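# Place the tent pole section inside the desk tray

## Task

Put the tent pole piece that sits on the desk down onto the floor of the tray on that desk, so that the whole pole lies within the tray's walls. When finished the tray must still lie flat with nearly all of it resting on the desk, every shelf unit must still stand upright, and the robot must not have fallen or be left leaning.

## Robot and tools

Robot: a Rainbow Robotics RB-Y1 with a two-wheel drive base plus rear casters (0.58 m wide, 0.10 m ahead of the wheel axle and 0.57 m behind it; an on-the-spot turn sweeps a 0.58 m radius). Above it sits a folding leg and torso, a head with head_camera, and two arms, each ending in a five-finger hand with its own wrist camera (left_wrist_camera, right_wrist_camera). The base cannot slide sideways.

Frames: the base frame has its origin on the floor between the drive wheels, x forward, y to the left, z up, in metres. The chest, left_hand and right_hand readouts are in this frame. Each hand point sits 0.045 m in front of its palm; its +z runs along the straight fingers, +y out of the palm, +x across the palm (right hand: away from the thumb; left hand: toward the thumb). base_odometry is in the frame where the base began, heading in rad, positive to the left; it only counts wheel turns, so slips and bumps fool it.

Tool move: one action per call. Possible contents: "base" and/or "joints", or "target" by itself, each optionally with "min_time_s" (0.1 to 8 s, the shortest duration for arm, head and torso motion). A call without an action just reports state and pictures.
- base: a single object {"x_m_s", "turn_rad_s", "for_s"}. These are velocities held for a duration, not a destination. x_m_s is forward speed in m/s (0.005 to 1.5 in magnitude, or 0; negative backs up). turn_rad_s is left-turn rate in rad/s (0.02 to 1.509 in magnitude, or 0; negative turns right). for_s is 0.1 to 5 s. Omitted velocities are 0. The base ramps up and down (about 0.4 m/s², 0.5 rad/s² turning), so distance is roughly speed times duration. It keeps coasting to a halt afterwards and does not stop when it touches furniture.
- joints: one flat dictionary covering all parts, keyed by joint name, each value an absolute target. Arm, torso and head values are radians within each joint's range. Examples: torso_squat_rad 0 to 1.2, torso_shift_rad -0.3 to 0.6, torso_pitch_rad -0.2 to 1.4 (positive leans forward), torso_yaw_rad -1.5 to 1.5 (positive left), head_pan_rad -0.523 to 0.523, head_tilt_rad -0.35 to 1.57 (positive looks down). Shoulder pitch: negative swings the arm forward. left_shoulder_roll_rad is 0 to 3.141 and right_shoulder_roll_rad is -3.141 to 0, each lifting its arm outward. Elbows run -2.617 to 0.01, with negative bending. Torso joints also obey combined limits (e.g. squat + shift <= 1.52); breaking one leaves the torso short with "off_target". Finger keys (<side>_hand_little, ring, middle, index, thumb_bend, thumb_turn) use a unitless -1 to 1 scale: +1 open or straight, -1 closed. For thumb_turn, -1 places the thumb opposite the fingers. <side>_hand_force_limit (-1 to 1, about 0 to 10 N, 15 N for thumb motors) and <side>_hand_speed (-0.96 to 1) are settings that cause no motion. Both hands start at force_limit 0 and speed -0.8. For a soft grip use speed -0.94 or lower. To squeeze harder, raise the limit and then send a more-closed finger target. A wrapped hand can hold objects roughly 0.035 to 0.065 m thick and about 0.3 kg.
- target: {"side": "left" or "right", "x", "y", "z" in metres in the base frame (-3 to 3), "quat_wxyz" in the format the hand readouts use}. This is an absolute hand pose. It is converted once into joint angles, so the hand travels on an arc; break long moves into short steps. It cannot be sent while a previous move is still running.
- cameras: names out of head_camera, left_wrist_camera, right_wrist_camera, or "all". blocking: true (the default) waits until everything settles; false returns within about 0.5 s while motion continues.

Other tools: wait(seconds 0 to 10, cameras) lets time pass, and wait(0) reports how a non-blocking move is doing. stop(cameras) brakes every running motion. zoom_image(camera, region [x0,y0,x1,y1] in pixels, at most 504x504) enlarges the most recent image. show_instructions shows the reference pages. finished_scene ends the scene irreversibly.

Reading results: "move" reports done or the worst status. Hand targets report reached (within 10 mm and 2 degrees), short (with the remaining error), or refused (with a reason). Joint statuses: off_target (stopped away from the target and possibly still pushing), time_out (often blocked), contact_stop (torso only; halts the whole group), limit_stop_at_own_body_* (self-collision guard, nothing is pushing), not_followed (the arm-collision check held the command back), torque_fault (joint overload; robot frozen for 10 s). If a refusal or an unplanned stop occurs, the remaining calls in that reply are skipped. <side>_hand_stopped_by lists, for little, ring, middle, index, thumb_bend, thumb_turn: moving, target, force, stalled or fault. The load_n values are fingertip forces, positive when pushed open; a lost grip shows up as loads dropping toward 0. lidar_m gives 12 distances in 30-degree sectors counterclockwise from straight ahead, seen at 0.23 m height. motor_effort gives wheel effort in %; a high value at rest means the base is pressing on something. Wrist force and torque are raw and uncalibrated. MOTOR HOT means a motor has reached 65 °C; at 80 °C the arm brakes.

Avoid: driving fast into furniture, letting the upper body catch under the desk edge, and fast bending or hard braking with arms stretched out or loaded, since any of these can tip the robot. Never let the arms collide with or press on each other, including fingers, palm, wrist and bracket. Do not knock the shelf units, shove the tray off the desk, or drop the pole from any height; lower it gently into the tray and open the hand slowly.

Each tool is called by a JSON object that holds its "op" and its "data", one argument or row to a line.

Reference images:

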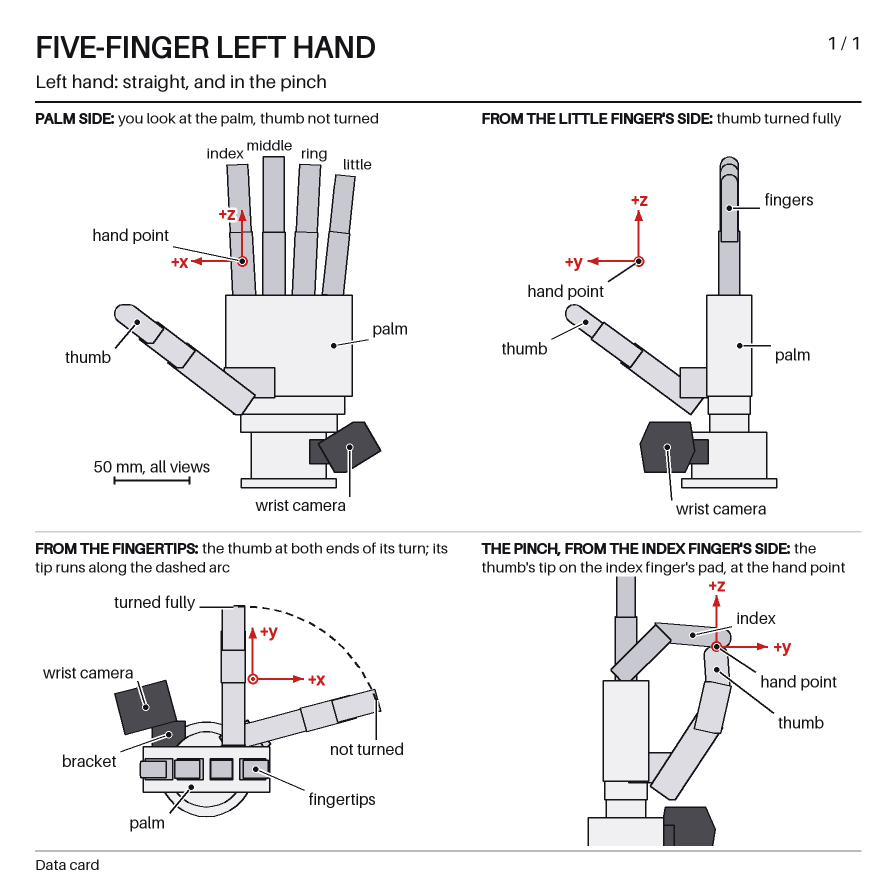

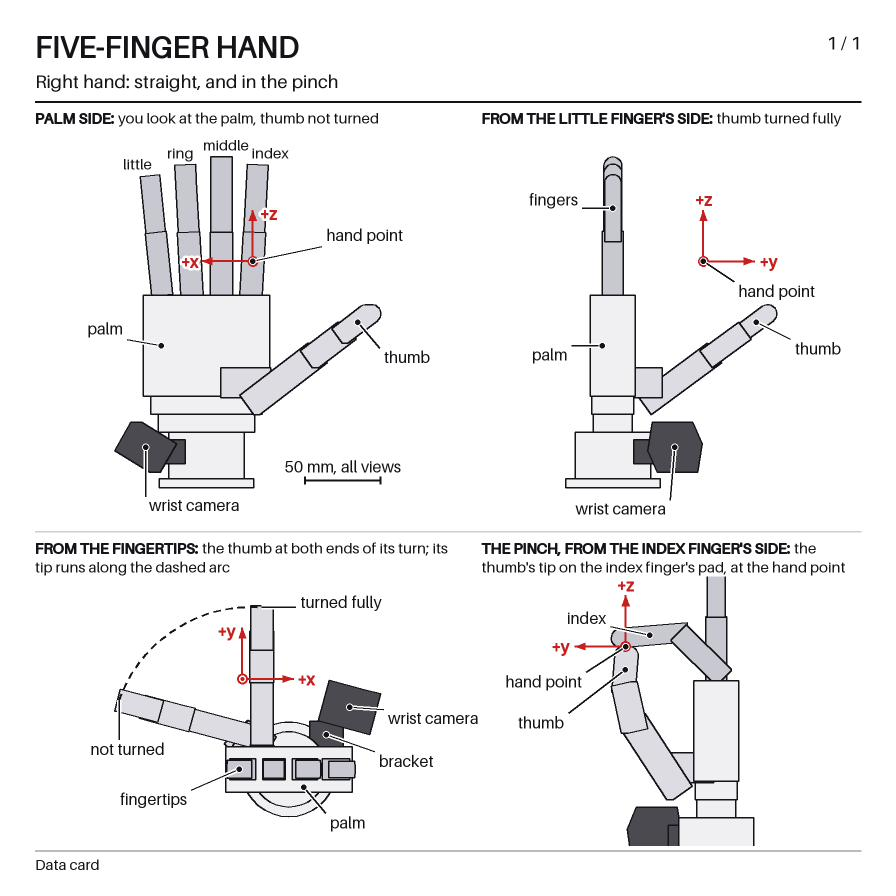

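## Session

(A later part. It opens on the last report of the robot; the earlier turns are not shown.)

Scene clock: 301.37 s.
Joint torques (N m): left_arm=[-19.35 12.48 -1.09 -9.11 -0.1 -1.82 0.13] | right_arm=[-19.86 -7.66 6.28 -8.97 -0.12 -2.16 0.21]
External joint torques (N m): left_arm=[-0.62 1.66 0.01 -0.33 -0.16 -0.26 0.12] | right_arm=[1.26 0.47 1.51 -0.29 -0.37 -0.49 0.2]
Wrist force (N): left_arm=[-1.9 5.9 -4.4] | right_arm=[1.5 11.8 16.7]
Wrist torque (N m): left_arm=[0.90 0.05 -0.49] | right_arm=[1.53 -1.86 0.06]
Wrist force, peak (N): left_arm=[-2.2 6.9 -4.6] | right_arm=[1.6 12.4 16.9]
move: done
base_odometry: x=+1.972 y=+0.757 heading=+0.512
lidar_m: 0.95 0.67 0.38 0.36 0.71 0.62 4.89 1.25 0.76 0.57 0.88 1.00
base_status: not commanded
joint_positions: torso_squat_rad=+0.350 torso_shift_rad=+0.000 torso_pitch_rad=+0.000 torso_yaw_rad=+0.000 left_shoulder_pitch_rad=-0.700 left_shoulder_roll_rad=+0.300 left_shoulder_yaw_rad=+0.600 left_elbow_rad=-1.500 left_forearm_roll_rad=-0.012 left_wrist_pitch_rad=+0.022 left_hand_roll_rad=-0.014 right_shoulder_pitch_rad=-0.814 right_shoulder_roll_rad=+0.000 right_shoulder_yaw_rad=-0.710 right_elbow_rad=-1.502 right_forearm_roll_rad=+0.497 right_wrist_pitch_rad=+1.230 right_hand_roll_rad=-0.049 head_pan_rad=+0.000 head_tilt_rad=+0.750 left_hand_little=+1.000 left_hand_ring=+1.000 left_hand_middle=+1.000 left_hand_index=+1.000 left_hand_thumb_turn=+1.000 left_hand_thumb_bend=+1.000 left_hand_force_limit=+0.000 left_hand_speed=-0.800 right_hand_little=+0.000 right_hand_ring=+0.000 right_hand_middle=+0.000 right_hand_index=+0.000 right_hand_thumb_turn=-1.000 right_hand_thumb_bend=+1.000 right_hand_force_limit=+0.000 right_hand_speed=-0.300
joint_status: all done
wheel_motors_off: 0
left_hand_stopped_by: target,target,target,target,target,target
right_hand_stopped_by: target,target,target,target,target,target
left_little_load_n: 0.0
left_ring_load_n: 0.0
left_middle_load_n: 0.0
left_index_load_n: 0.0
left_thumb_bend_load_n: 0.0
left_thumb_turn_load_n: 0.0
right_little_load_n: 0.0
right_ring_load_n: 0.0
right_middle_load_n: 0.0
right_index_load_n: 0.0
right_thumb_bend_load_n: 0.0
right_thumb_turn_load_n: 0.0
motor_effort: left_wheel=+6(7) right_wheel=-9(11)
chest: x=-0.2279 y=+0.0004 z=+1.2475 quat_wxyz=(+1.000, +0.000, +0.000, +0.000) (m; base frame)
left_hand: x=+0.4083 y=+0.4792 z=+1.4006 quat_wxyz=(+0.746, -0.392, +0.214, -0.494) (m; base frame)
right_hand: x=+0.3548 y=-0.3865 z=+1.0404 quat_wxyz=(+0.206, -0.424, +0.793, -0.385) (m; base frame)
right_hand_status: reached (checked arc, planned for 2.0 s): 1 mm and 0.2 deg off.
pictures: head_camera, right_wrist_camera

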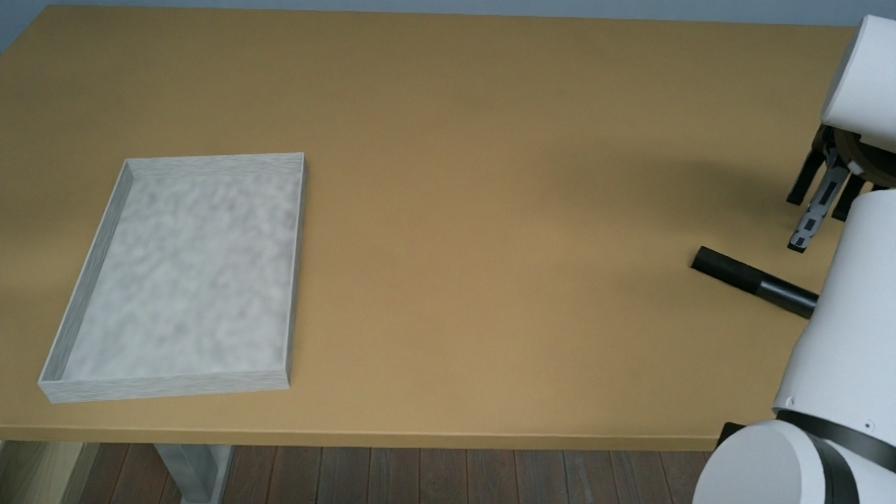

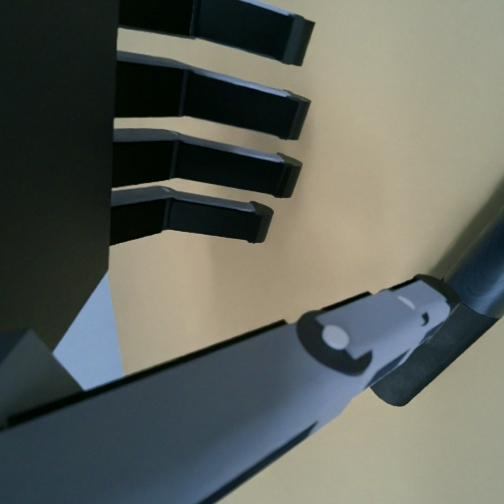

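{"op": "move", "data": {
  "target": {"side": "right", "x": 0.341, "y": -0.401, "z": 1.0, "quat_wxyz": [0.2065, -0.4233, 0.7928, -0.3867]},
  "min_time_s": 1.5
}}

{"op": "move", "data": {
  "joints": {"head_pan_rad": -0.4, "head_tilt_rad": 0.85},
  "cameras": ["head_camera", "right_wrist_camera"]
}}

{"op": "zoom_image", "data": {
  "camera": "head_camera",
  "region": [350, 100, 750, 400]
}}

Scene clock: 319.83 s.
Joint torques (N m): left_arm=[-19.15 12.53 -1.22 -9.04 -0.04 -1.82 0.13] | right_arm=[-17.26 -9.26 5.29 -9.77 -0.08 -2 0.04]
External joint torques (N m): left_arm=[-0.41 1.71 -0.13 -0.26 -0.1 -0.26 0.12] | right_arm=[2.65 -1.21 1.07 -0.59 -0.35 -0.33 0.03]
Wrist force (N): left_arm=[-1.8 6.5 -4.0] | right_arm=[1.7 11.2 16.1]
Wrist torque (N m): left_arm=[0.98 0.02 -0.47] | right_arm=[1.48 -1.86 -0.12]
Wrist force, peak (N): left_arm=[-1.8 6.9 -4.8] | right_arm=[1.4 11.2 17.3]
move: done
base_odometry: x=+1.972 y=+0.757 heading=+0.512
lidar_m: 0.95 0.68 0.37 0.36 0.70 0.62 4.89 1.25 0.75 0.57 0.88 0.99
base_status: not commanded
joint_positions: torso_squat_rad=+0.350 torso_shift_rad=+0.000 torso_pitch_rad=+0.000 torso_yaw_rad=+0.000 left_shoulder_pitch_rad=-0.700 left_shoulder_roll_rad=+0.300 left_shoulder_yaw_rad=+0.600 left_elbow_rad=-1.500 left_forearm_roll_rad=-0.012 left_wrist_pitch_rad=+0.022 left_hand_roll_rad=-0.014 right_shoulder_pitch_rad=-0.696 right_shoulder_roll_rad=-0.002 right_shoulder_yaw_rad=-0.695 right_elbow_rad=-1.516 right_forearm_roll_rad=+0.427 right_wrist_pitch_rad=+1.150 right_hand_roll_rad=-0.055 head_pan_rad=+0.000 head_tilt_rad=+0.750 left_hand_little=+1.000 left_hand_ring=+1.000 left_hand_middle=+1.000 left_hand_index=+1.000 left_hand_thumb_turn=+1.000 left_hand_thumb_bend=+1.000 left_hand_force_limit=+0.000 left_hand_speed=-0.800 right_hand_little=+0.000 right_hand_ring=+0.000 right_hand_middle=+0.000 right_hand_index=+0.000 right_hand_thumb_turn=-1.000 right_hand_thumb_bend=+1.000 right_hand_force_limit=+0.000 right_hand_speed=-0.300
joint_status: all done
wheel_motors_off: 0
left_hand_stopped_by: target,target,target,target,target,target
right_hand_stopped_by: target,target,target,target,target,target
left_little_load_n: 0.0
left_ring_load_n: 0.0
left_middle_load_n: 0.0
left_index_load_n: 0.0
left_thumb_bend_load_n: 0.0
left_thumb_turn_load_n: -0.5
right_little_load_n: 0.0
right_ring_load_n: 0.0
right_middle_load_n: 0.0
right_index_load_n: 0.0
right_thumb_bend_load_n: 0.0
right_thumb_turn_load_n: 0.0
motor_effort: left_wheel=+6(7) right_wheel=-9(11)
chest: x=-0.2279 y=+0.0004 z=+1.2475 quat_wxyz=(+1.000, +0.000, +0.000, +0.000) (m; base frame)
left_hand: x=+0.4083 y=+0.4792 z=+1.4006 quat_wxyz=(+0.746, -0.392, +0.214, -0.494) (m; base frame)
right_hand: x=+0.3410 y=-0.4006 z=+1.0002 quat_wxyz=(+0.207, -0.423, +0.793, -0.387) (m; base frame)
right_hand_status: reached (checked arc, planned for 1.5 s): 0 mm and 0.0 deg off.
pictures: none

Scene clock: 320.77 s.
Joint torques (N m): left_arm=[-19.11 12.5 -0.97 -9.08 -0.06 -1.79 0.11] | right_arm=[-17.63 -9.42 5.65 -9.74 -0.19 -1.98 0.08]
External joint torques (N m): left_arm=[-0.38 1.68 0.12 -0.31 -0.12 -0.23 0.1] | right_arm=[2.28 -1.36 1.44 -0.56 -0.45 -0.31 0.07]
Wrist force (N): left_arm=[-1.5 6.1 -4.6] | right_arm=[1.7 11.9 15.9]
Wrist torque (N m): left_arm=[0.93 -0.07 -0.39] | right_arm=[1.58 -1.88 -0.07]
Wrist force, peak (N): left_arm=[-2.3 6.7 -4.8] | right_arm=[2.0 11.9 16.5]
move: done
base_odometry: x=+1.972 y=+0.757 heading=+0.512
lidar_m: 0.95 0.69 0.37 0.37 0.70 0.62 4.89 1.24 0.77 0.55 0.88 1.00
base_status: not commanded
joint_positions: torso_squat_rad=+0.350 torso_shift_rad=+0.000 torso_pitch_rad=+0.000 torso_yaw_rad=+0.000 left_shoulder_pitch_rad=-0.700 left_shoulder_roll_rad=+0.300 left_shoulder_yaw_rad=+0.600 left_elbow_rad=-1.500 left_forearm_roll_rad=-0.012 left_wrist_pitch_rad=+0.022 left_hand_roll_rad=-0.014 right_shoulder_pitch_rad=-0.696 right_shoulder_roll_rad=-0.002 right_shoulder_yaw_rad=-0.695 right_elbow_rad=-1.516 right_forearm_roll_rad=+0.427 right_wrist_pitch_rad=+1.150 right_hand_roll_rad=-0.055 head_pan_rad=-0.400 head_tilt_rad=+0.850 left_hand_little=+1.000 left_hand_ring=+1.000 left_hand_middle=+1.000 left_hand_index=+1.000 left_hand_thumb_turn=+1.000 left_hand_thumb_bend=+1.000 left_hand_force_limit=+0.000 left_hand_speed=-0.800 right_hand_little=+0.000 right_hand_ring=+0.000 right_hand_middle=+0.000 right_hand_index=+0.000 right_hand_thumb_turn=-1.000 right_hand_thumb_bend=+1.000 right_hand_force_limit=+0.000 right_hand_speed=-0.300
joint_status: all done
wheel_motors_off: 0
left_hand_stopped_by: target,target,target,target,target,target
right_hand_stopped_by: target,target,target,target,target,target
left_little_load_n: 0.0
left_ring_load_n: 0.0
left_middle_load_n: -0.5
left_index_load_n: 0.0
left_thumb_bend_load_n: 0.0
left_thumb_turn_load_n: 0.0
right_little_load_n: -0.5
right_ring_load_n: 0.0
right_middle_load_n: 0.0
right_index_load_n: 0.0
right_thumb_bend_load_n: 0.0
right_thumb_turn_load_n: 0.0
motor_effort: left_wheel=+6(6) right_wheel=-9(11)
chest: x=-0.2279 y=+0.0004 z=+1.2475 quat_wxyz=(+1.000, +0.000, +0.000, +0.000) (m; base frame)
left_hand: x=+0.4083 y=+0.4792 z=+1.4006 quat_wxyz=(+0.746, -0.392, +0.214, -0.494) (m; base frame)
right_hand: x=+0.3410 y=-0.4006 z=+1.0003 quat_wxyz=(+0.207, -0.423, +0.793, -0.387) (m; base frame)
pictures: head_camera, right_wrist_camera

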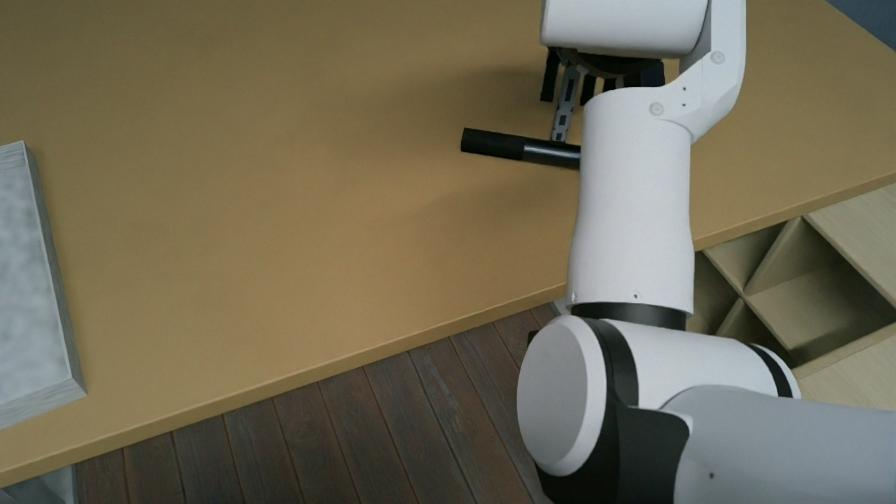

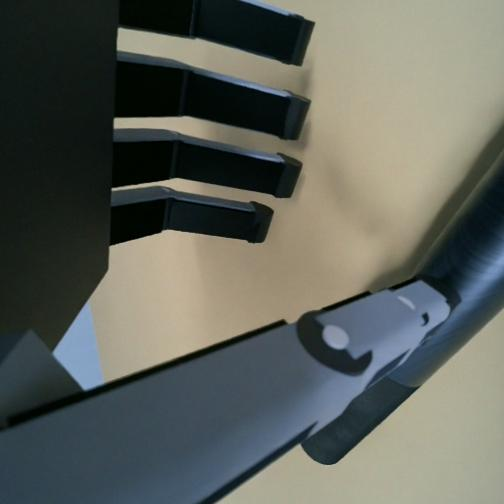

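Scaled by 1.260 from the camera's 896x504 image, which has a finer 1280x720 frame.

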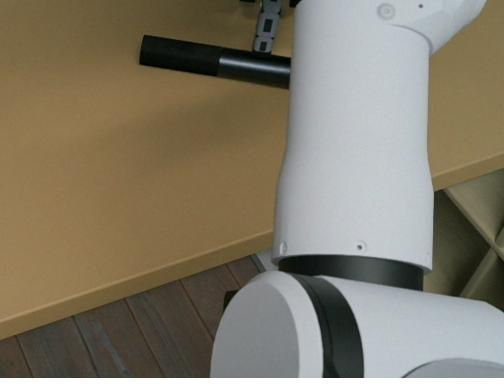

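{"op": "move", "data": {
  "target": {"side": "right", "x": 0.341, "y": -0.401, "z": 0.968, "quat_wxyz": [0.2065, -0.4233, 0.7928, -0.3867]},
  "min_time_s": 1.5,
  "cameras": ["head_camera", "right_wrist_camera"]
}}

{"op": "zoom_image", "data": {
  "camera": "head_camera",
  "region": [440, 60, 640, 220]
}}

Scene clock: 342.30 s.
Joint torques (N m): left_arm=[-19.29 12.38 -1.11 -9.11 -0.05 -1.83 0.18] | right_arm=[3.76 5.3 -1.77 7.32 0.52 6.14 0.78]
External joint torques (N m): left_arm=[-0.54 1.58 0 -0.34 -0.1 -0.27 0.18] | right_arm=[23.62 13.44 -5.69 16.74 0.21 7.85 0.77]
External joint torques when the fault began: right_arm=[47.35 23.42 -10.13 33.73 0.15 14.94 1.3]
Wrist force (N): left_arm=[-1.8 5.9 -4.7] | right_arm=[0.7 -26.3 -1.7]
Wrist torque (N m): left_arm=[0.93 0.01 -0.47] | right_arm=[-0.52 -1.69 -0.38]
Wrist force, peak (N): left_arm=[-1.8 6.8 -5.3] | right_arm=[1.0 -62.9 -21.6]
move: torque_fault
TORQUE FAULT: right_elbow_rad reached its load limit. The robot stopped for 10 seconds, dropped its targets and accepts commands again. The stop added 9.2 s to the call.
base_odometry: x=+1.972 y=+0.757 heading=+0.512
lidar_m: 0.96 0.68 0.37 0.36 0.70 0.62 4.88 1.26 0.76 0.57 0.88 0.99
base_status: not commanded
joint_positions: torso_squat_rad=+0.350 torso_shift_rad=+0.000 torso_pitch_rad=-0.001 torso_yaw_rad=+0.000 left_shoulder_pitch_rad=-0.700 left_shoulder_roll_rad=+0.300 left_shoulder_yaw_rad=+0.600 left_elbow_rad=-1.500 left_forearm_roll_rad=-0.012 left_wrist_pitch_rad=+0.022 left_hand_roll_rad=-0.014 right_shoulder_pitch_rad=-0.671 right_shoulder_roll_rad=-0.013 right_shoulder_yaw_rad=-0.674 right_elbow_rad=-1.485 right_forearm_roll_rad=+0.417 right_wrist_pitch_rad=+1.084 right_hand_roll_rad=-0.086 head_pan_rad=-0.400 head_tilt_rad=+0.850 left_hand_little=+1.000 left_hand_ring=+1.000 left_hand_middle=+1.000 left_hand_index=+1.000 left_hand_thumb_turn=+1.000 left_hand_thumb_bend=+1.000 left_hand_force_limit=+0.000 left_hand_speed=-0.800 right_hand_little=+0.000 right_hand_ring=+0.000 right_hand_middle=+0.000 right_hand_index=+0.000 right_hand_thumb_turn=-1.000 right_hand_thumb_bend=+0.997 right_hand_force_limit=+0.000 right_hand_speed=-0.300
joint_status: right_shoulder_pitch_rad torque_fault (moved +0.025 of +0.057); right_elbow_rad torque_fault (moved +0.031 of +0.059); right_forearm_roll_rad torque_fault (moved -0.010 of -0.016); right_wrist_pitch_rad torque_fault (moved -0.066 of -0.088); right_hand_roll_rad torque_fault (moved -0.032 of -0.049); the others done
wheel_motors_off: 0
left_hand_stopped_by: target,target,target,target,target,target
right_hand_stopped_by: target,target,target,target,target,target
left_little_load_n: 0.0
left_ring_load_n: 0.0
left_middle_load_n: -0.5
left_index_load_n: 0.0
left_thumb_bend_load_n: 0.5
left_thumb_turn_load_n: -0.5
right_little_load_n: 0.0
right_ring_load_n: 0.0
right_middle_load_n: 0.0
right_index_load_n: 0.0
right_thumb_bend_load_n: -9.5
right_thumb_turn_load_n: -2.5
on_its_own: right_shoulder_pitch_rad is held at -0.665, not at your -0.638, since a torque_fault; right_elbow_rad is held at -1.481, not at your -1.457, since a torque_fault; right_forearm_roll_rad is held at +0.417, not at your +0.411, since a torque_fault; right_wrist_pitch_rad is held at +1.086, not at your +1.062, since a torque_fault; right_hand_roll_rad is held at -0.086, not at your -0.103, since a torque_fault
motor_effort: left_wheel=+8(9) right_wheel=-12(15)
chest: x=-0.2286 y=+0.0007 z=+1.2475 quat_wxyz=(+1.000, +0.000, -0.001, +0.000) (m; base frame)
left_hand: x=+0.4073 y=+0.4797 z=+1.4011 quat_wxyz=(+0.746, -0.392, +0.213, -0.494) (m; base frame)
right_hand: x=+0.3482 y=-0.4045 z=+0.9949 quat_wxyz=(+0.215, -0.420, +0.786, -0.400) (m; base frame)
right_hand_status: short (checked arc, planned for 1.5 s): torque_fault, 28 mm and 2.0 deg off.
pictures: head_camera, right_wrist_camera

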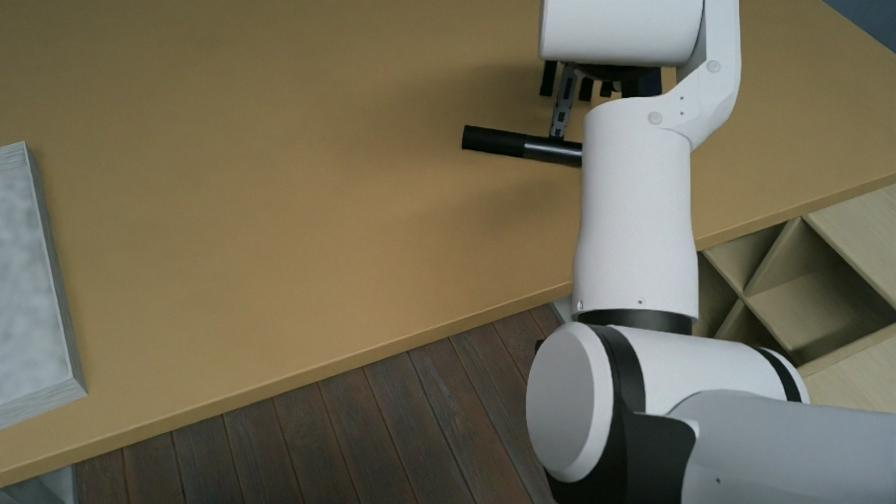

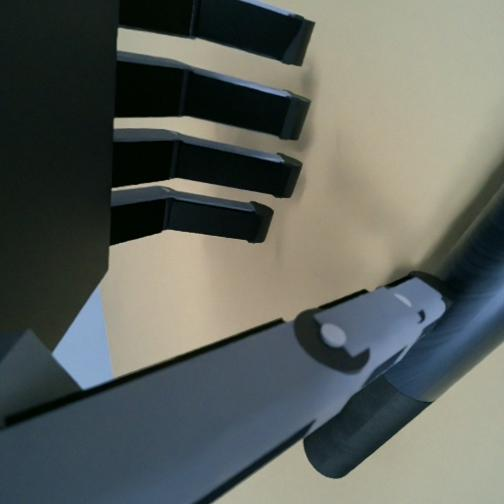

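Scaled by 2.520 from the camera's 896x504 image, which has a finer 1280x720 frame.

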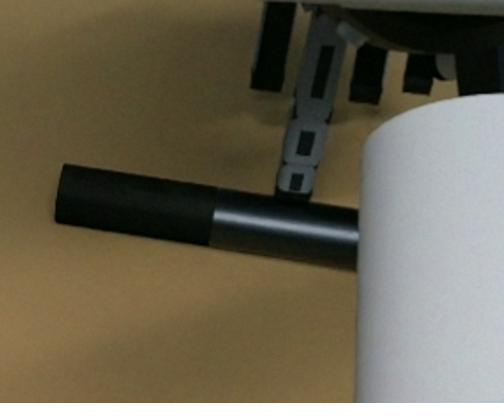

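{"op": "move", "data": {
  "target": {"side": "right", "x": 0.335, "y": -0.395, "z": 1.02, "quat_wxyz": [0.2065, -0.4233, 0.7928, -0.3867]},
  "min_time_s": 1
}}

{"op": "move", "data": {
  "target": {"side": "right", "x": 0.324, "y": -0.386, "z": 1.0, "quat_wxyz": [0.2065, -0.4233, 0.7928, -0.3867]},
  "min_time_s": 1,
  "cameras": ["head_camera", "right_wrist_camera"]
}}

{"op": "zoom_image", "data": {
  "camera": "head_camera",
  "region": [440, 60, 640, 220]
}}

Scene clock: 370.50 s.
Joint torques (N m): left_arm=[-19.36 12.61 -1.27 -9.1 -0.06 -1.79 0.08] | right_arm=[-20.67 -6.16 4.73 -9.7 0.24 -1.85 0.26]
External joint torques (N m): left_arm=[-0.62 1.79 -0.18 -0.32 -0.12 -0.23 0.07] | right_arm=[-0.88 1.78 0.73 -0.72 -0.03 -0.18 0.26]
Wrist force (N): left_arm=[-1.0 5.9 -4.4] | right_arm=[1.5 11.5 16.2]
Wrist torque (N m): left_arm=[0.93 -0.12 -0.43] | right_arm=[1.48 -1.85 0.05]
Wrist force, peak (N): left_arm=[-1.3 7.0 -5.0] | right_arm=[0.1 -27.1 -1.9]
move: done
base_odometry: x=+1.972 y=+0.757 heading=+0.512
lidar_m: 0.95 0.68 0.37 0.36 0.70 0.62 4.88 1.25 0.77 0.57 0.88 0.99
base_status: not commanded
joint_positions: torso_squat_rad=+0.350 torso_shift_rad=+0.000 torso_pitch_rad=+0.000 torso_yaw_rad=+0.000 left_shoulder_pitch_rad=-0.700 left_shoulder_roll_rad=+0.300 left_shoulder_yaw_rad=+0.600 left_elbow_rad=-1.500 left_forearm_roll_rad=-0.012 left_wrist_pitch_rad=+0.022 left_hand_roll_rad=-0.014 right_shoulder_pitch_rad=-0.696 right_shoulder_roll_rad=-0.009 right_shoulder_yaw_rad=-0.658 right_elbow_rad=-1.580 right_forearm_roll_rad=+0.424 right_wrist_pitch_rad=+1.229 right_hand_roll_rad=-0.061 head_pan_rad=-0.400 head_tilt_rad=+0.850 left_hand_little=+1.000 left_hand_ring=+1.000 left_hand_middle=+1.000 left_hand_index=+1.000 left_hand_thumb_turn=+1.000 left_hand_thumb_bend=+1.000 left_hand_force_limit=+0.000 left_hand_speed=-0.800 right_hand_little=+0.000 right_hand_ring=+0.000 right_hand_middle=+0.000 right_hand_index=+0.000 right_hand_thumb_turn=-1.000 right_hand_thumb_bend=+1.000 right_hand_force_limit=+0.000 right_hand_speed=-0.300
joint_status: all done
wheel_motors_off: 0
left_hand_stopped_by: target,target,target,target,target,target
right_hand_stopped_by: target,target,target,target,target,target
left_little_load_n: 0.0
left_ring_load_n: 0.0
left_middle_load_n: 0.0
left_index_load_n: 0.0
left_thumb_bend_load_n: 0.0
left_thumb_turn_load_n: 0.0
right_little_load_n: 0.0
right_ring_load_n: 0.0
right_middle_load_n: 0.0
right_index_load_n: 0.0
right_thumb_bend_load_n: 0.0
right_thumb_turn_load_n: 0.0
motor_effort: left_wheel=+8(9) right_wheel=-12(16)
chest: x=-0.2282 y=+0.0005 z=+1.2475 quat_wxyz=(+1.000, +0.000, +0.000, +0.000) (m; base frame)
left_hand: x=+0.4079 y=+0.4793 z=+1.4008 quat_wxyz=(+0.746, -0.392, +0.213, -0.494) (m; base frame)
right_hand: x=+0.3353 y=-0.3955 z=+1.0191 quat_wxyz=(+0.206, -0.423, +0.793, -0.386) (m; base frame)
right_hand_status: reached (checked arc, planned for 1.0 s): 1 mm and 0.1 deg off.
pictures: none

Scene clock: 371.83 s.
Joint torques (N m): left_arm=[-19.01 12.26 -1.16 -9.15 0.01 -1.77 0.17] | right_arm=[-16.42 -5.4 5.17 -9.86 0.09 -2.22 0.05]
External joint torques (N m): left_arm=[-0.27 1.44 -0.06 -0.38 -0.05 -0.21 0.17] | right_arm=[2.36 1.84 1.88 -0.63 -0.27 -0.56 0.04]
Wrist force (N): left_arm=[-2.0 6.3 -4.9] | right_arm=[1.8 11.9 16.4]
Wrist torque (N m): left_arm=[0.96 0.02 -0.47] | right_arm=[1.56 -1.91 -0.10]
Wrist force, peak (N): left_arm=[-1.8 7.1 -4.5] | right_arm=[2.3 11.7 16.8]
move: done
base_odometry: x=+1.972 y=+0.757 heading=+0.512
lidar_m: 0.96 0.67 0.38 0.35 0.70 0.62 4.88 1.25 0.74 0.57 0.87 0.99
base_status: not commanded
joint_positions: torso_squat_rad=+0.350 torso_shift_rad=+0.000 torso_pitch_rad=+0.000 torso_yaw_rad=+0.000 left_shoulder_pitch_rad=-0.700 left_shoulder_roll_rad=+0.300 left_shoulder_yaw_rad=+0.600 left_elbow_rad=-1.500 left_forearm_roll_rad=-0.012 left_wrist_pitch_rad=+0.022 left_hand_roll_rad=-0.014 right_shoulder_pitch_rad=-0.601 right_shoulder_roll_rad=+0.000 right_shoulder_yaw_rad=-0.579 right_elbow_rad=-1.630 right_forearm_roll_rad=+0.400 right_wrist_pitch_rad=+1.222 right_hand_roll_rad=-0.119 head_pan_rad=-0.400 head_tilt_rad=+0.850 left_hand_little=+1.000 left_hand_ring=+1.000 left_hand_middle=+1.000 left_hand_index=+1.000 left_hand_thumb_turn=+1.000 left_hand_thumb_bend=+1.000 left_hand_force_limit=+0.000 left_hand_speed=-0.800 right_hand_little=+0.000 right_hand_ring=+0.000 right_hand_middle=+0.000 right_hand_index=+0.000 right_hand_thumb_turn=-1.000 right_hand_thumb_bend=+1.000 right_hand_force_limit=+0.000 right_hand_speed=-0.300
joint_status: all done
wheel_motors_off: 0
left_hand_stopped_by: target,target,target,target,target,target
right_hand_stopped_by: target,target,target,target,target,target
left_little_load_n: 0.0
left_ring_load_n: 0.0
left_middle_load_n: 0.0
left_index_load_n: -0.5
left_thumb_bend_load_n: 0.0
left_thumb_turn_load_n: -0.5
right_little_load_n: 0.0
right_ring_load_n: 0.0
right_middle_load_n: 0.0
right_index_load_n: 0.0
right_thumb_bend_load_n: 0.0
right_thumb_turn_load_n: 0.0
motor_effort: left_wheel=+8(8) right_wheel=-13(14)
chest: x=-0.2282 y=+0.0005 z=+1.2475 quat_wxyz=(+1.000, +0.000, +0.000, +0.000) (m; base frame)
left_hand: x=+0.4079 y=+0.4793 z=+1.4008 quat_wxyz=(+0.746, -0.392, +0.213, -0.494) (m; base frame)
right_hand: x=+0.3242 y=-0.3861 z=+1.0003 quat_wxyz=(+0.207, -0.423, +0.793, -0.387) (m; base frame)
right_hand_status: reached (checked arc, planned for 1.0 s): 0 mm and 0.0 deg off.
pictures: head_camera, right_wrist_camera

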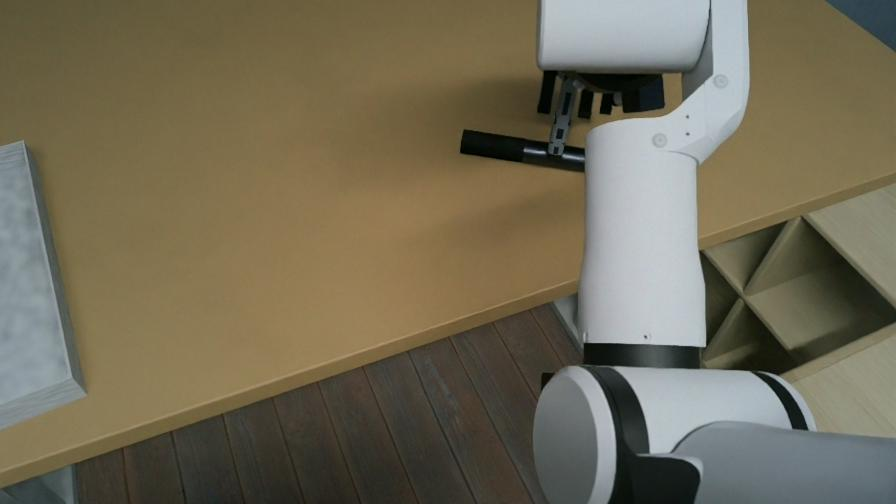

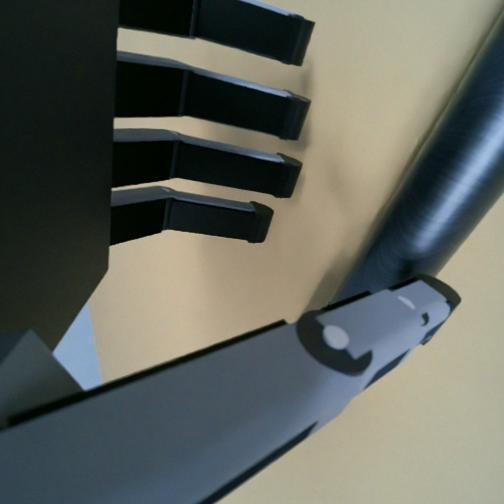

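Scaled by 2.520 from the camera's 896x504 image, which has a finer 1280x720 frame.

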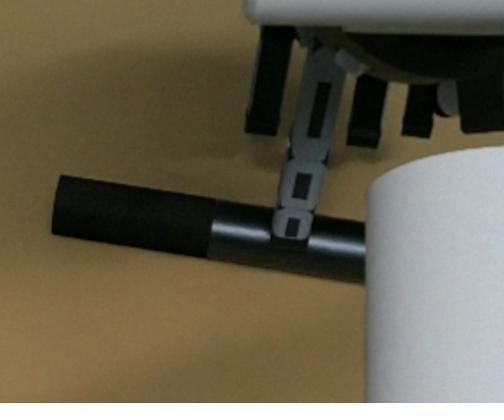

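{"op": "move", "data": {
  "target": {"side": "right", "x": 0.316, "y": -0.380, "z": 0.986, "quat_wxyz": [0.2065, -0.4233, 0.7928, -0.3867]},
  "min_time_s": 1,
  "cameras": ["head_camera", "right_wrist_camera"]
}}

{"op": "zoom_image", "data": {
  "camera": "head_camera",
  "region": [440, 60, 640, 220]
}}

Scene clock: 380.20 s.
Joint torques (N m): left_arm=[-19.37 12.48 -1.12 -9.06 -0.02 -1.85 0.18] | right_arm=[-15.42 -4.81 4.18 -9.97 0.2 -1.99 0.25]
External joint torques (N m): left_arm=[-0.63 1.66 -0.02 -0.29 -0.07 -0.29 0.18] | right_arm=[2.7 2.01 1.38 -0.59 -0.22 -0.34 0.24]
Wrist force (N): left_arm=[-2.5 6.5 -4.0] | right_arm=[1.8 11.5 16.4]
Wrist torque (N m): left_arm=[0.95 0.17 -0.52] | right_arm=[1.49 -1.90 -0.10]
Wrist force, peak (N): left_arm=[-1.4 6.8 -5.1] | right_arm=[2.0 11.6 17.0]
move: done
base_odometry: x=+1.972 y=+0.757 heading=+0.512
lidar_m: 0.95 0.68 0.38 0.36 0.70 0.63 4.88 1.25 0.76 0.58 0.87 0.99
base_status: not commanded
joint_positions: torso_squat_rad=+0.350 torso_shift_rad=+0.000 torso_pitch_rad=+0.000 torso_yaw_rad=+0.000 left_shoulder_pitch_rad=-0.700 left_shoulder_roll_rad=+0.300 left_shoulder_yaw_rad=+0.600 left_elbow_rad=-1.500 left_forearm_roll_rad=-0.012 left_wrist_pitch_rad=+0.022 left_hand_roll_rad=-0.014 right_shoulder_pitch_rad=-0.539 right_shoulder_roll_rad=+0.000 right_shoulder_yaw_rad=-0.528 right_elbow_rad=-1.653 right_forearm_roll_rad=+0.383 right_wrist_pitch_rad=+1.215 right_hand_roll_rad=-0.159 head_pan_rad=-0.400 head_tilt_rad=+0.850 left_hand_little=+1.000 left_hand_ring=+1.000 left_hand_middle=+1.000 left_hand_index=+1.000 left_hand_thumb_turn=+1.000 left_hand_thumb_bend=+1.000 left_hand_force_limit=+0.000 left_hand_speed=-0.800 right_hand_little=+0.000 right_hand_ring=+0.000 right_hand_middle=+0.000 right_hand_index=+0.000 right_hand_thumb_turn=-1.000 right_hand_thumb_bend=+1.000 right_hand_force_limit=+0.000 right_hand_speed=-0.300
joint_status: all done
wheel_motors_off: 0
left_hand_stopped_by: target,target,target,target,target,target
right_hand_stopped_by: target,target,target,target,target,target
left_little_load_n: 0.0
left_ring_load_n: 0.0
left_middle_load_n: 0.0
left_index_load_n: 0.0
left_thumb_bend_load_n: 0.0
left_thumb_turn_load_n: 0.0
right_little_load_n: 0.0
right_ring_load_n: 0.0
right_middle_load_n: 0.0
right_index_load_n: 0.0
right_thumb_bend_load_n: 0.0
right_thumb_turn_load_n: 0.0
motor_effort: left_wheel=+8(8) right_wheel=-12(14)
chest: x=-0.2282 y=+0.0005 z=+1.2475 quat_wxyz=(+1.000, +0.000, +0.000, +0.000) (m; base frame)
left_hand: x=+0.4079 y=+0.4793 z=+1.4008 quat_wxyz=(+0.746, -0.392, +0.213, -0.494) (m; base frame)
right_hand: x=+0.3162 y=-0.3797 z=+0.9861 quat_wxyz=(+0.206, -0.425, +0.793, -0.384) (m; base frame)
right_hand_status: reached (checked arc, planned for 1.0 s): 0 mm and 0.3 deg off.
pictures: head_camera, right_wrist_camera

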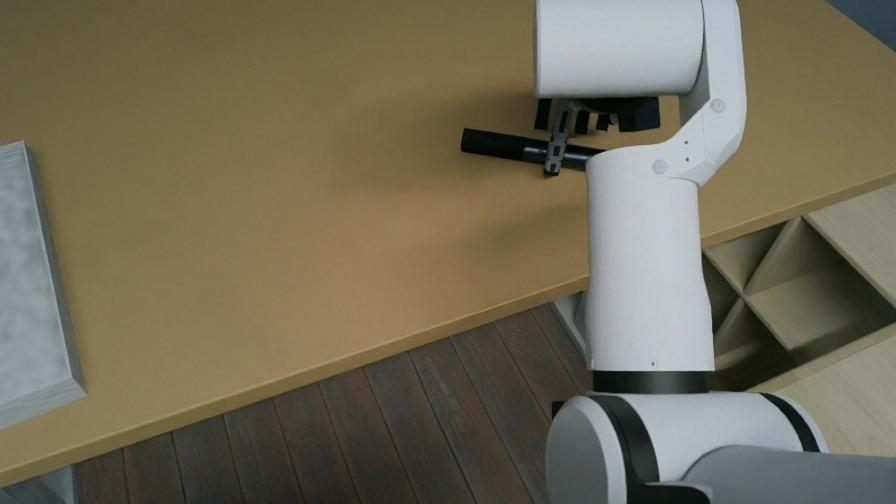

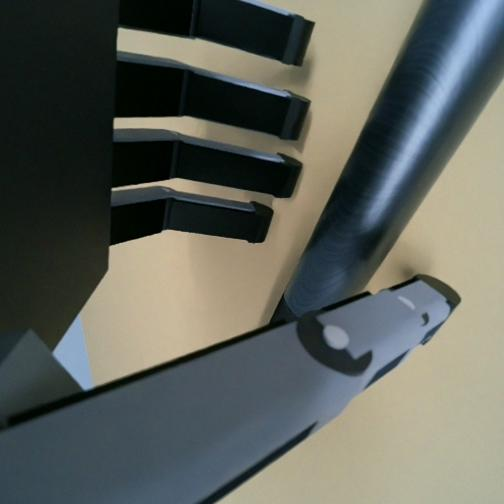

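Scaled by 2.520 from the camera's 896x504 image, which has a finer 1280x720 frame.

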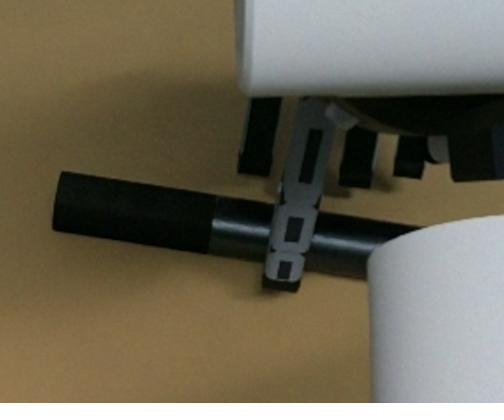

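{"op": "move", "data": {
  "target": {"side": "right", "x": 0.308, "y": -0.3745, "z": 0.986, "quat_wxyz": [0.2065, -0.4233, 0.7928, -0.3867]},
  "min_time_s": 1
}}

{"op": "move", "data": {
  "target": {"side": "right", "x": 0.308, "y": -0.3745, "z": 0.978, "quat_wxyz": [0.2065, -0.4233, 0.7928, -0.3867]},
  "min_time_s": 1,
  "cameras": ["head_camera", "right_wrist_camera"]
}}

{"op": "zoom_image", "data": {
  "camera": "head_camera",
  "region": [440, 60, 640, 220]
}}

Scene clock: 389.93 s.
Joint torques (N m): left_arm=[-19.3 12.51 -0.93 -9.08 -0.08 -1.79 0.07] | right_arm=[-15.79 -4.97 3.46 -9.94 0.02 -1.58 -0.03]
External joint torques (N m): left_arm=[-0.56 1.69 0.16 -0.3 -0.14 -0.23 0.06] | right_arm=[1.81 1.49 0.99 -0.58 -0.44 0.06 -0.04]
Wrist force (N): left_arm=[-1.3 6.4 -4.2] | right_arm=[1.6 11.1 15.9]
Wrist torque (N m): left_arm=[0.93 -0.10 -0.46] | right_arm=[1.47 -1.84 -0.14]
Wrist force, peak (N): left_arm=[-1.6 6.8 -5.1] | right_arm=[1.8 11.8 16.7]
move: done
base_odometry: x=+1.972 y=+0.757 heading=+0.512
lidar_m: 0.94 0.67 0.37 0.37 0.70 0.61 4.88 1.25 0.77 0.57 0.89 0.99
base_status: not commanded
joint_positions: torso_squat_rad=+0.350 torso_shift_rad=+0.000 torso_pitch_rad=+0.000 torso_yaw_rad=+0.000 left_shoulder_pitch_rad=-0.700 left_shoulder_roll_rad=+0.300 left_shoulder_yaw_rad=+0.600 left_elbow_rad=-1.500 left_forearm_roll_rad=-0.012 left_wrist_pitch_rad=+0.022 left_hand_roll_rad=-0.014 right_shoulder_pitch_rad=-0.500 right_shoulder_roll_rad=+0.000 right_shoulder_yaw_rad=-0.486 right_elbow_rad=-1.700 right_forearm_roll_rad=+0.378 right_wrist_pitch_rad=+1.237 right_hand_roll_rad=-0.184 head_pan_rad=-0.400 head_tilt_rad=+0.850 left_hand_little=+1.000 left_hand_ring=+1.000 left_hand_middle=+1.000 left_hand_index=+1.000 left_hand_thumb_turn=+1.000 left_hand_thumb_bend=+1.000 left_hand_force_limit=+0.000 left_hand_speed=-0.800 right_hand_little=+0.000 right_hand_ring=+0.000 right_hand_middle=+0.000 right_hand_index=+0.000 right_hand_thumb_turn=-1.000 right_hand_thumb_bend=+1.000 right_hand_force_limit=+0.000 right_hand_speed=-0.300
joint_status: all done
wheel_motors_off: 0
left_hand_stopped_by: target,target,target,target,target,target
right_hand_stopped_by: target,target,target,target,target,target
left_little_load_n: 0.0
left_ring_load_n: -0.5
left_middle_load_n: 0.0
left_index_load_n: -0.5
left_thumb_bend_load_n: 0.0
left_thumb_turn_load_n: 0.0
right_little_load_n: 0.0
right_ring_load_n: -0.5
right_middle_load_n: 0.0
right_index_load_n: 0.0
right_thumb_bend_load_n: 0.0
right_thumb_turn_load_n: 0.0
motor_effort: left_wheel=+8(9) right_wheel=-14(14)
chest: x=-0.2282 y=+0.0005 z=+1.2475 quat_wxyz=(+1.000, +0.000, +0.000, +0.000) (m; base frame)
left_hand: x=+0.4079 y=+0.4793 z=+1.4008 quat_wxyz=(+0.746, -0.392, +0.213, -0.494) (m; base frame)
right_hand: x=+0.3088 y=-0.3744 z=+0.9859 quat_wxyz=(+0.207, -0.424, +0.793, -0.386) (m; base frame)
right_hand_status: reached (checked arc, planned for 1.0 s): 1 mm and 0.2 deg off.
pictures: none

Scene clock: 391.27 s.
Joint torques (N m): left_arm=[-19.2 12.39 -1.12 -9.13 -0.11 -1.81 0.23] | right_arm=[-15.04 -4.58 3.83 -8.29 0.05 -1.93 -0.13]
External joint torques (N m): left_arm=[-0.46 1.58 -0.02 -0.35 -0.17 -0.25 0.22] | right_arm=[2.39 1.79 1.48 1.17 -0.42 -0.28 -0.14]
Wrist force (N): left_arm=[-1.5 6.3 -3.9] | right_arm=[2.7 10.9 15.6]
Wrist torque (N m): left_arm=[0.91 -0.02 -0.42] | right_arm=[1.50 -1.93 -0.10]
Wrist force, peak (N): left_arm=[-1.9 7.3 -4.5] | right_arm=[1.5 11.5 17.2]
move: done
base_odometry: x=+1.972 y=+0.757 heading=+0.512
lidar_m: 0.96 0.67 0.38 0.36 0.70 0.62 4.88 1.25 0.76 0.57 0.88 0.98
base_status: not commanded
joint_positions: torso_squat_rad=+0.350 torso_shift_rad=+0.000 torso_pitch_rad=+0.000 torso_yaw_rad=+0.000 left_shoulder_pitch_rad=-0.700 left_shoulder_roll_rad=+0.300 left_shoulder_yaw_rad=+0.600 left_elbow_rad=-1.500 left_forearm_roll_rad=-0.012 left_wrist_pitch_rad=+0.022 left_hand_roll_rad=-0.014 right_shoulder_pitch_rad=-0.481 right_shoulder_roll_rad=+0.000 right_shoulder_yaw_rad=-0.476 right_elbow_rad=-1.693 right_forearm_roll_rad=+0.377 right_wrist_pitch_rad=+1.215 right_hand_roll_rad=-0.199 head_pan_rad=-0.400 head_tilt_rad=+0.850 left_hand_little=+1.000 left_hand_ring=+1.000 left_hand_middle=+1.000 left_hand_index=+1.000 left_hand_thumb_turn=+1.000 left_hand_thumb_bend=+1.000 left_hand_force_limit=+0.000 left_hand_speed=-0.800 right_hand_little=+0.000 right_hand_ring=+0.000 right_hand_middle=+0.000 right_hand_index=+0.000 right_hand_thumb_turn=-1.000 right_hand_thumb_bend=+1.000 right_hand_force_limit=+0.000 right_hand_speed=-0.300
joint_status: all done
wheel_motors_off: 0
left_hand_stopped_by: target,target,target,target,target,target
right_hand_stopped_by: target,target,target,target,target,target
left_little_load_n: 0.0
left_ring_load_n: 0.0
left_middle_load_n: 0.0
left_index_load_n: 0.0
left_thumb_bend_load_n: 0.0
left_thumb_turn_load_n: 0.0
right_little_load_n: 0.0
right_ring_load_n: 0.0
right_middle_load_n: -0.5
right_index_load_n: 0.0
right_thumb_bend_load_n: 0.0
right_thumb_turn_load_n: 0.0
motor_effort: left_wheel=+8(8) right_wheel=-15(15)
chest: x=-0.2282 y=+0.0005 z=+1.2475 quat_wxyz=(+1.000, +0.000, +0.000, +0.000) (m; base frame)
left_hand: x=+0.4079 y=+0.4793 z=+1.4008 quat_wxyz=(+0.746, -0.392, +0.213, -0.494) (m; base frame)
right_hand: x=+0.3080 y=-0.3746 z=+0.9786 quat_wxyz=(+0.207, -0.423, +0.793, -0.387) (m; base frame)
right_hand_status: reached (checked arc, planned for 1.0 s): 1 mm and 0.0 deg off.
pictures: head_camera, right_wrist_camera

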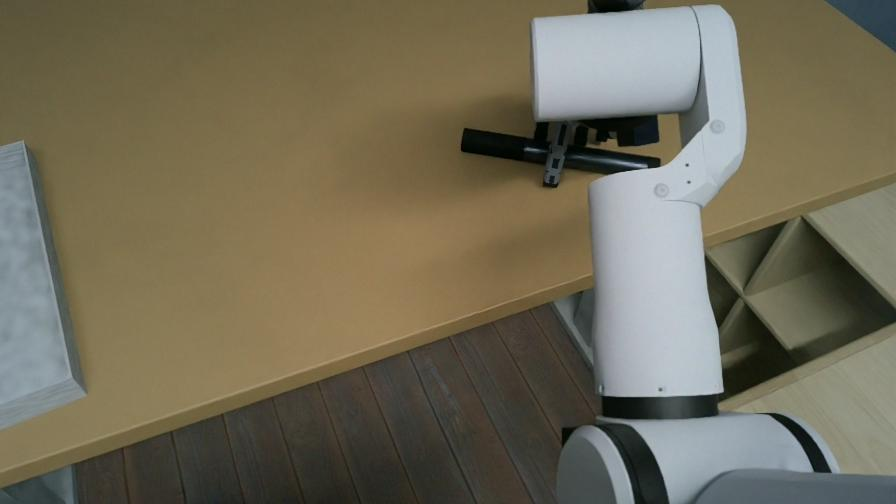

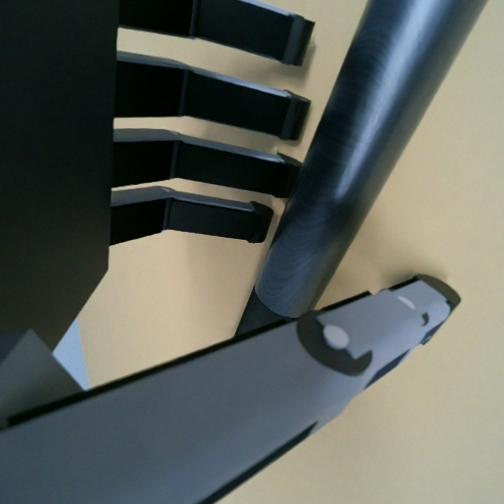

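Scaled by 2.520 from the camera's 896x504 image, which has a finer 1280x720 frame.

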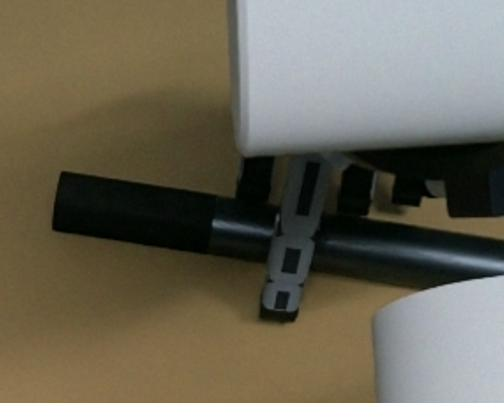

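{"op": "move", "data": {
  "target": {"side": "right", "x": 0.309, "y": -0.3755, "z": 0.973, "quat_wxyz": [0.2065, -0.4233, 0.7928, -0.3867]},
  "min_time_s": 1
}}

{"op": "move", "data": {
  "joints": {"right_hand_speed": -0.92, "right_hand_force_limit": -0.5, "right_hand_thumb_bend": 0.5, "right_hand_index": -0.15, "right_hand_middle": -0.15},
  "cameras": ["head_camera", "right_wrist_camera"]
}}

{"op": "zoom_image", "data": {
  "camera": "head_camera",
  "region": [440, 60, 640, 220]
}}

Scene clock: 399.70 s.
Joint torques (N m): left_arm=[-19.11 12.3 -1.26 -9.03 0.04 -1.83 0.19] | right_arm=[-8.48 -3.54 0.48 -0.96 -0.91 -0.34 -0.27]
External joint torques (N m): left_arm=[-0.37 1.49 -0.16 -0.26 -0.02 -0.27 0.18] | right_arm=[8.97 2.86 -1.86 8.56 -1.4 1.31 -0.27]
Wrist force (N): left_arm=[-1.6 6.2 -5.0] | right_arm=[4.8 1.0 -3.8]
Wrist torque (N m): left_arm=[0.98 -0.05 -0.48] | right_arm=[1.66 -1.41 -0.35]
Wrist force, peak (N): left_arm=[-1.9 7.1 -4.6] | right_arm=[2.1 10.8 16.7]
move: done
base_odometry: x=+1.972 y=+0.757 heading=+0.512
lidar_m: 0.95 0.69 0.38 0.36 0.70 0.63 4.88 1.24 0.76 0.56 0.89 1.00
base_status: not commanded
joint_positions: torso_squat_rad=+0.350 torso_shift_rad=+0.000 torso_pitch_rad=-0.001 torso_yaw_rad=+0.000 left_shoulder_pitch_rad=-0.700 left_shoulder_roll_rad=+0.300 left_shoulder_yaw_rad=+0.600 left_elbow_rad=-1.500 left_forearm_roll_rad=-0.012 left_wrist_pitch_rad=+0.022 left_hand_roll_rad=-0.014 right_shoulder_pitch_rad=-0.479 right_shoulder_roll_rad=-0.001 right_shoulder_yaw_rad=-0.476 right_elbow_rad=-1.679 right_forearm_roll_rad=+0.376 right_wrist_pitch_rad=+1.196 right_hand_roll_rad=-0.204 head_pan_rad=-0.400 head_tilt_rad=+0.850 left_hand_little=+1.000 left_hand_ring=+1.000 left_hand_middle=+1.000 left_hand_index=+1.000 left_hand_thumb_turn=+1.000 left_hand_thumb_bend=+1.000 left_hand_force_limit=+0.000 left_hand_speed=-0.800 right_hand_little=+0.000 right_hand_ring=+0.000 right_hand_middle=-0.002 right_hand_index=+0.000 right_hand_thumb_turn=-1.000 right_hand_thumb_bend=+1.000 right_hand_force_limit=+0.000 right_hand_speed=-0.300
joint_status: all done
wheel_motors_off: 0
left_hand_stopped_by: target,target,target,target,target,target
right_hand_stopped_by: target,target,target,target,target,target
left_little_load_n: 0.0
left_ring_load_n: 0.0
left_middle_load_n: 0.0
left_index_load_n: 0.0
left_thumb_bend_load_n: 0.0
left_thumb_turn_load_n: 0.0
right_little_load_n: 0.0
right_ring_load_n: 0.0
right_middle_load_n: -17.5
right_index_load_n: 0.0
right_thumb_bend_load_n: 0.0
right_thumb_turn_load_n: 0.0
motor_effort: left_wheel=+7(8) right_wheel=-11(14)
chest: x=-0.2283 y=+0.0005 z=+1.2475 quat_wxyz=(+1.000, +0.000, +0.000, +0.000) (m; base frame)
left_hand: x=+0.4077 y=+0.4794 z=+1.4009 quat_wxyz=(+0.746, -0.392, +0.213, -0.494) (m; base frame)
right_hand: x=+0.3099 y=-0.3755 z=+0.9756 quat_wxyz=(+0.208, -0.423, +0.792, -0.388) (m; base frame)
right_hand_status: reached (checked arc, planned for 1.0 s): 3 mm and 0.3 deg off.
pictures: none

Scene clock: 403.67 s.
Joint torques (N m): left_arm=[-19.09 12.27 -1.19 -9.08 -0.04 -1.81 0.12] | right_arm=[-13.32 -3.79 1.45 -7.31 0.08 -1.08 0]
External joint torques (N m): left_arm=[-0.35 1.45 -0.09 -0.31 -0.1 -0.25 0.12] | right_arm=[4.11 2.61 -0.88 2.22 -0.41 0.56 -0.01]
Wrist force (N): left_arm=[-1.9 6.0 -4.8] | right_arm=[2.2 8.7 13.9]
Wrist torque (N m): left_arm=[0.94 0.01 -0.51] | right_arm=[1.52 -1.91 -0.15]
Wrist force, peak (N): left_arm=[-1.8 7.1 -5.1] | right_arm=[1.8 9.3 16.3]
move: off_target
base_odometry: x=+1.972 y=+0.757 heading=+0.512
lidar_m: 0.95 0.67 0.37 0.36 0.71 0.62 4.89 1.25 0.75 0.56 0.88 0.99
base_status: not commanded
joint_positions: torso_squat_rad=+0.350 torso_shift_rad=+0.000 torso_pitch_rad=+0.000 torso_yaw_rad=+0.000 left_shoulder_pitch_rad=-0.700 left_shoulder_roll_rad=+0.300 left_shoulder_yaw_rad=+0.600 left_elbow_rad=-1.500 left_forearm_roll_rad=-0.012 left_wrist_pitch_rad=+0.022 left_hand_roll_rad=-0.014 right_shoulder_pitch_rad=-0.478 right_shoulder_roll_rad=-0.001 right_shoulder_yaw_rad=-0.477 right_elbow_rad=-1.677 right_forearm_roll_rad=+0.376 right_wrist_pitch_rad=+1.196 right_hand_roll_rad=-0.204 head_pan_rad=-0.400 head_tilt_rad=+0.850 left_hand_little=+1.000 left_hand_ring=+1.000 left_hand_middle=+1.000 left_hand_index=+1.000 left_hand_thumb_turn=+1.000 left_hand_thumb_bend=+1.000 left_hand_force_limit=+0.000 left_hand_speed=-0.800 right_hand_little=+0.000 right_hand_ring=+0.000 right_hand_middle=-0.150 right_hand_index=-0.150 right_hand_thumb_turn=-1.000 right_hand_thumb_bend=+0.587 right_hand_force_limit=-0.500 right_hand_speed=-0.920
joint_status: right_hand_thumb_bend off_target (ended at +0.587, target +0.500); the others done
wheel_motors_off: 0
left_hand_stopped_by: target,target,target,target,target,target
right_hand_stopped_by: target,target,target,target,force,target
left_little_load_n: 0.0
left_ring_load_n: 0.0
left_middle_load_n: 0.0
left_index_load_n: 0.0
left_thumb_bend_load_n: 0.0
left_thumb_turn_load_n: 0.0
right_little_load_n: 0.0
right_ring_load_n: 0.0
right_middle_load_n: 1.5
right_index_load_n: 0.0
right_thumb_bend_load_n: 3.5
right_thumb_turn_load_n: 0.5
motor_effort: left_wheel=+8(9) right_wheel=-12(14)
chest: x=-0.2282 y=+0.0005 z=+1.2475 quat_wxyz=(+1.000, +0.000, +0.000, +0.000) (m; base frame)
left_hand: x=+0.4079 y=+0.4793 z=+1.4008 quat_wxyz=(+0.746, -0.392, +0.213, -0.494) (m; base frame)
right_hand: x=+0.3093 y=-0.3756 z=+0.9741 quat_wxyz=(+0.207, -0.423, +0.792, -0.388) (m; base frame)
pictures: head_camera, right_wrist_camera

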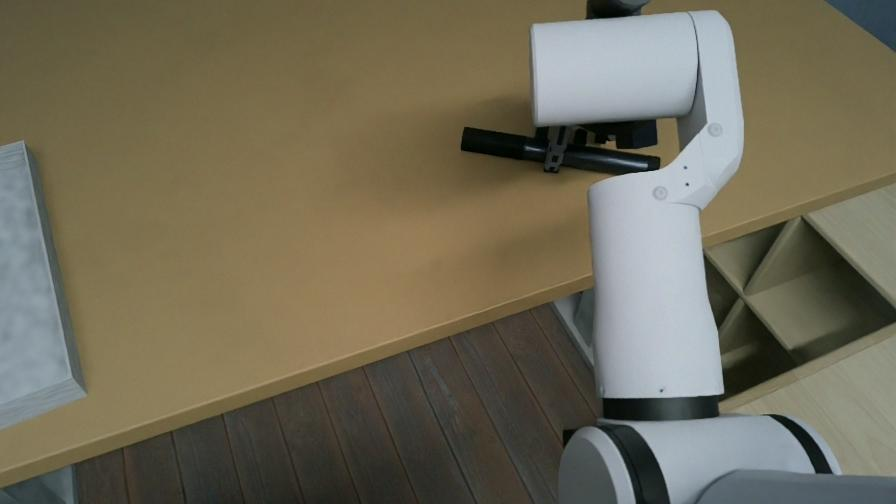

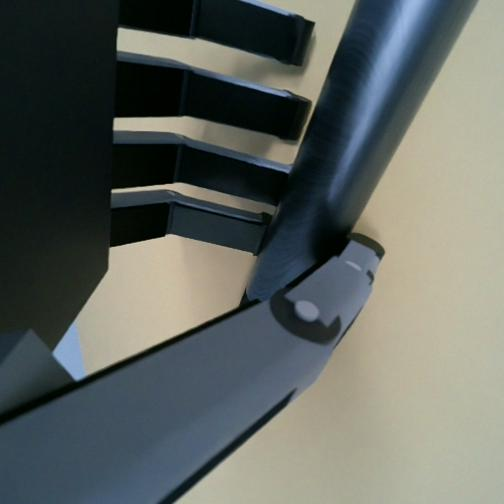

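Scaled by 2.520 from the camera's 896x504 image, which has a finer 1280x720 frame.

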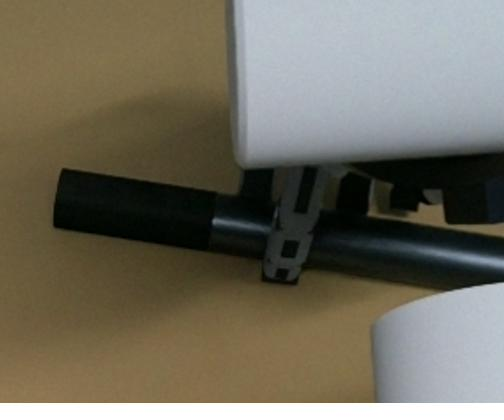

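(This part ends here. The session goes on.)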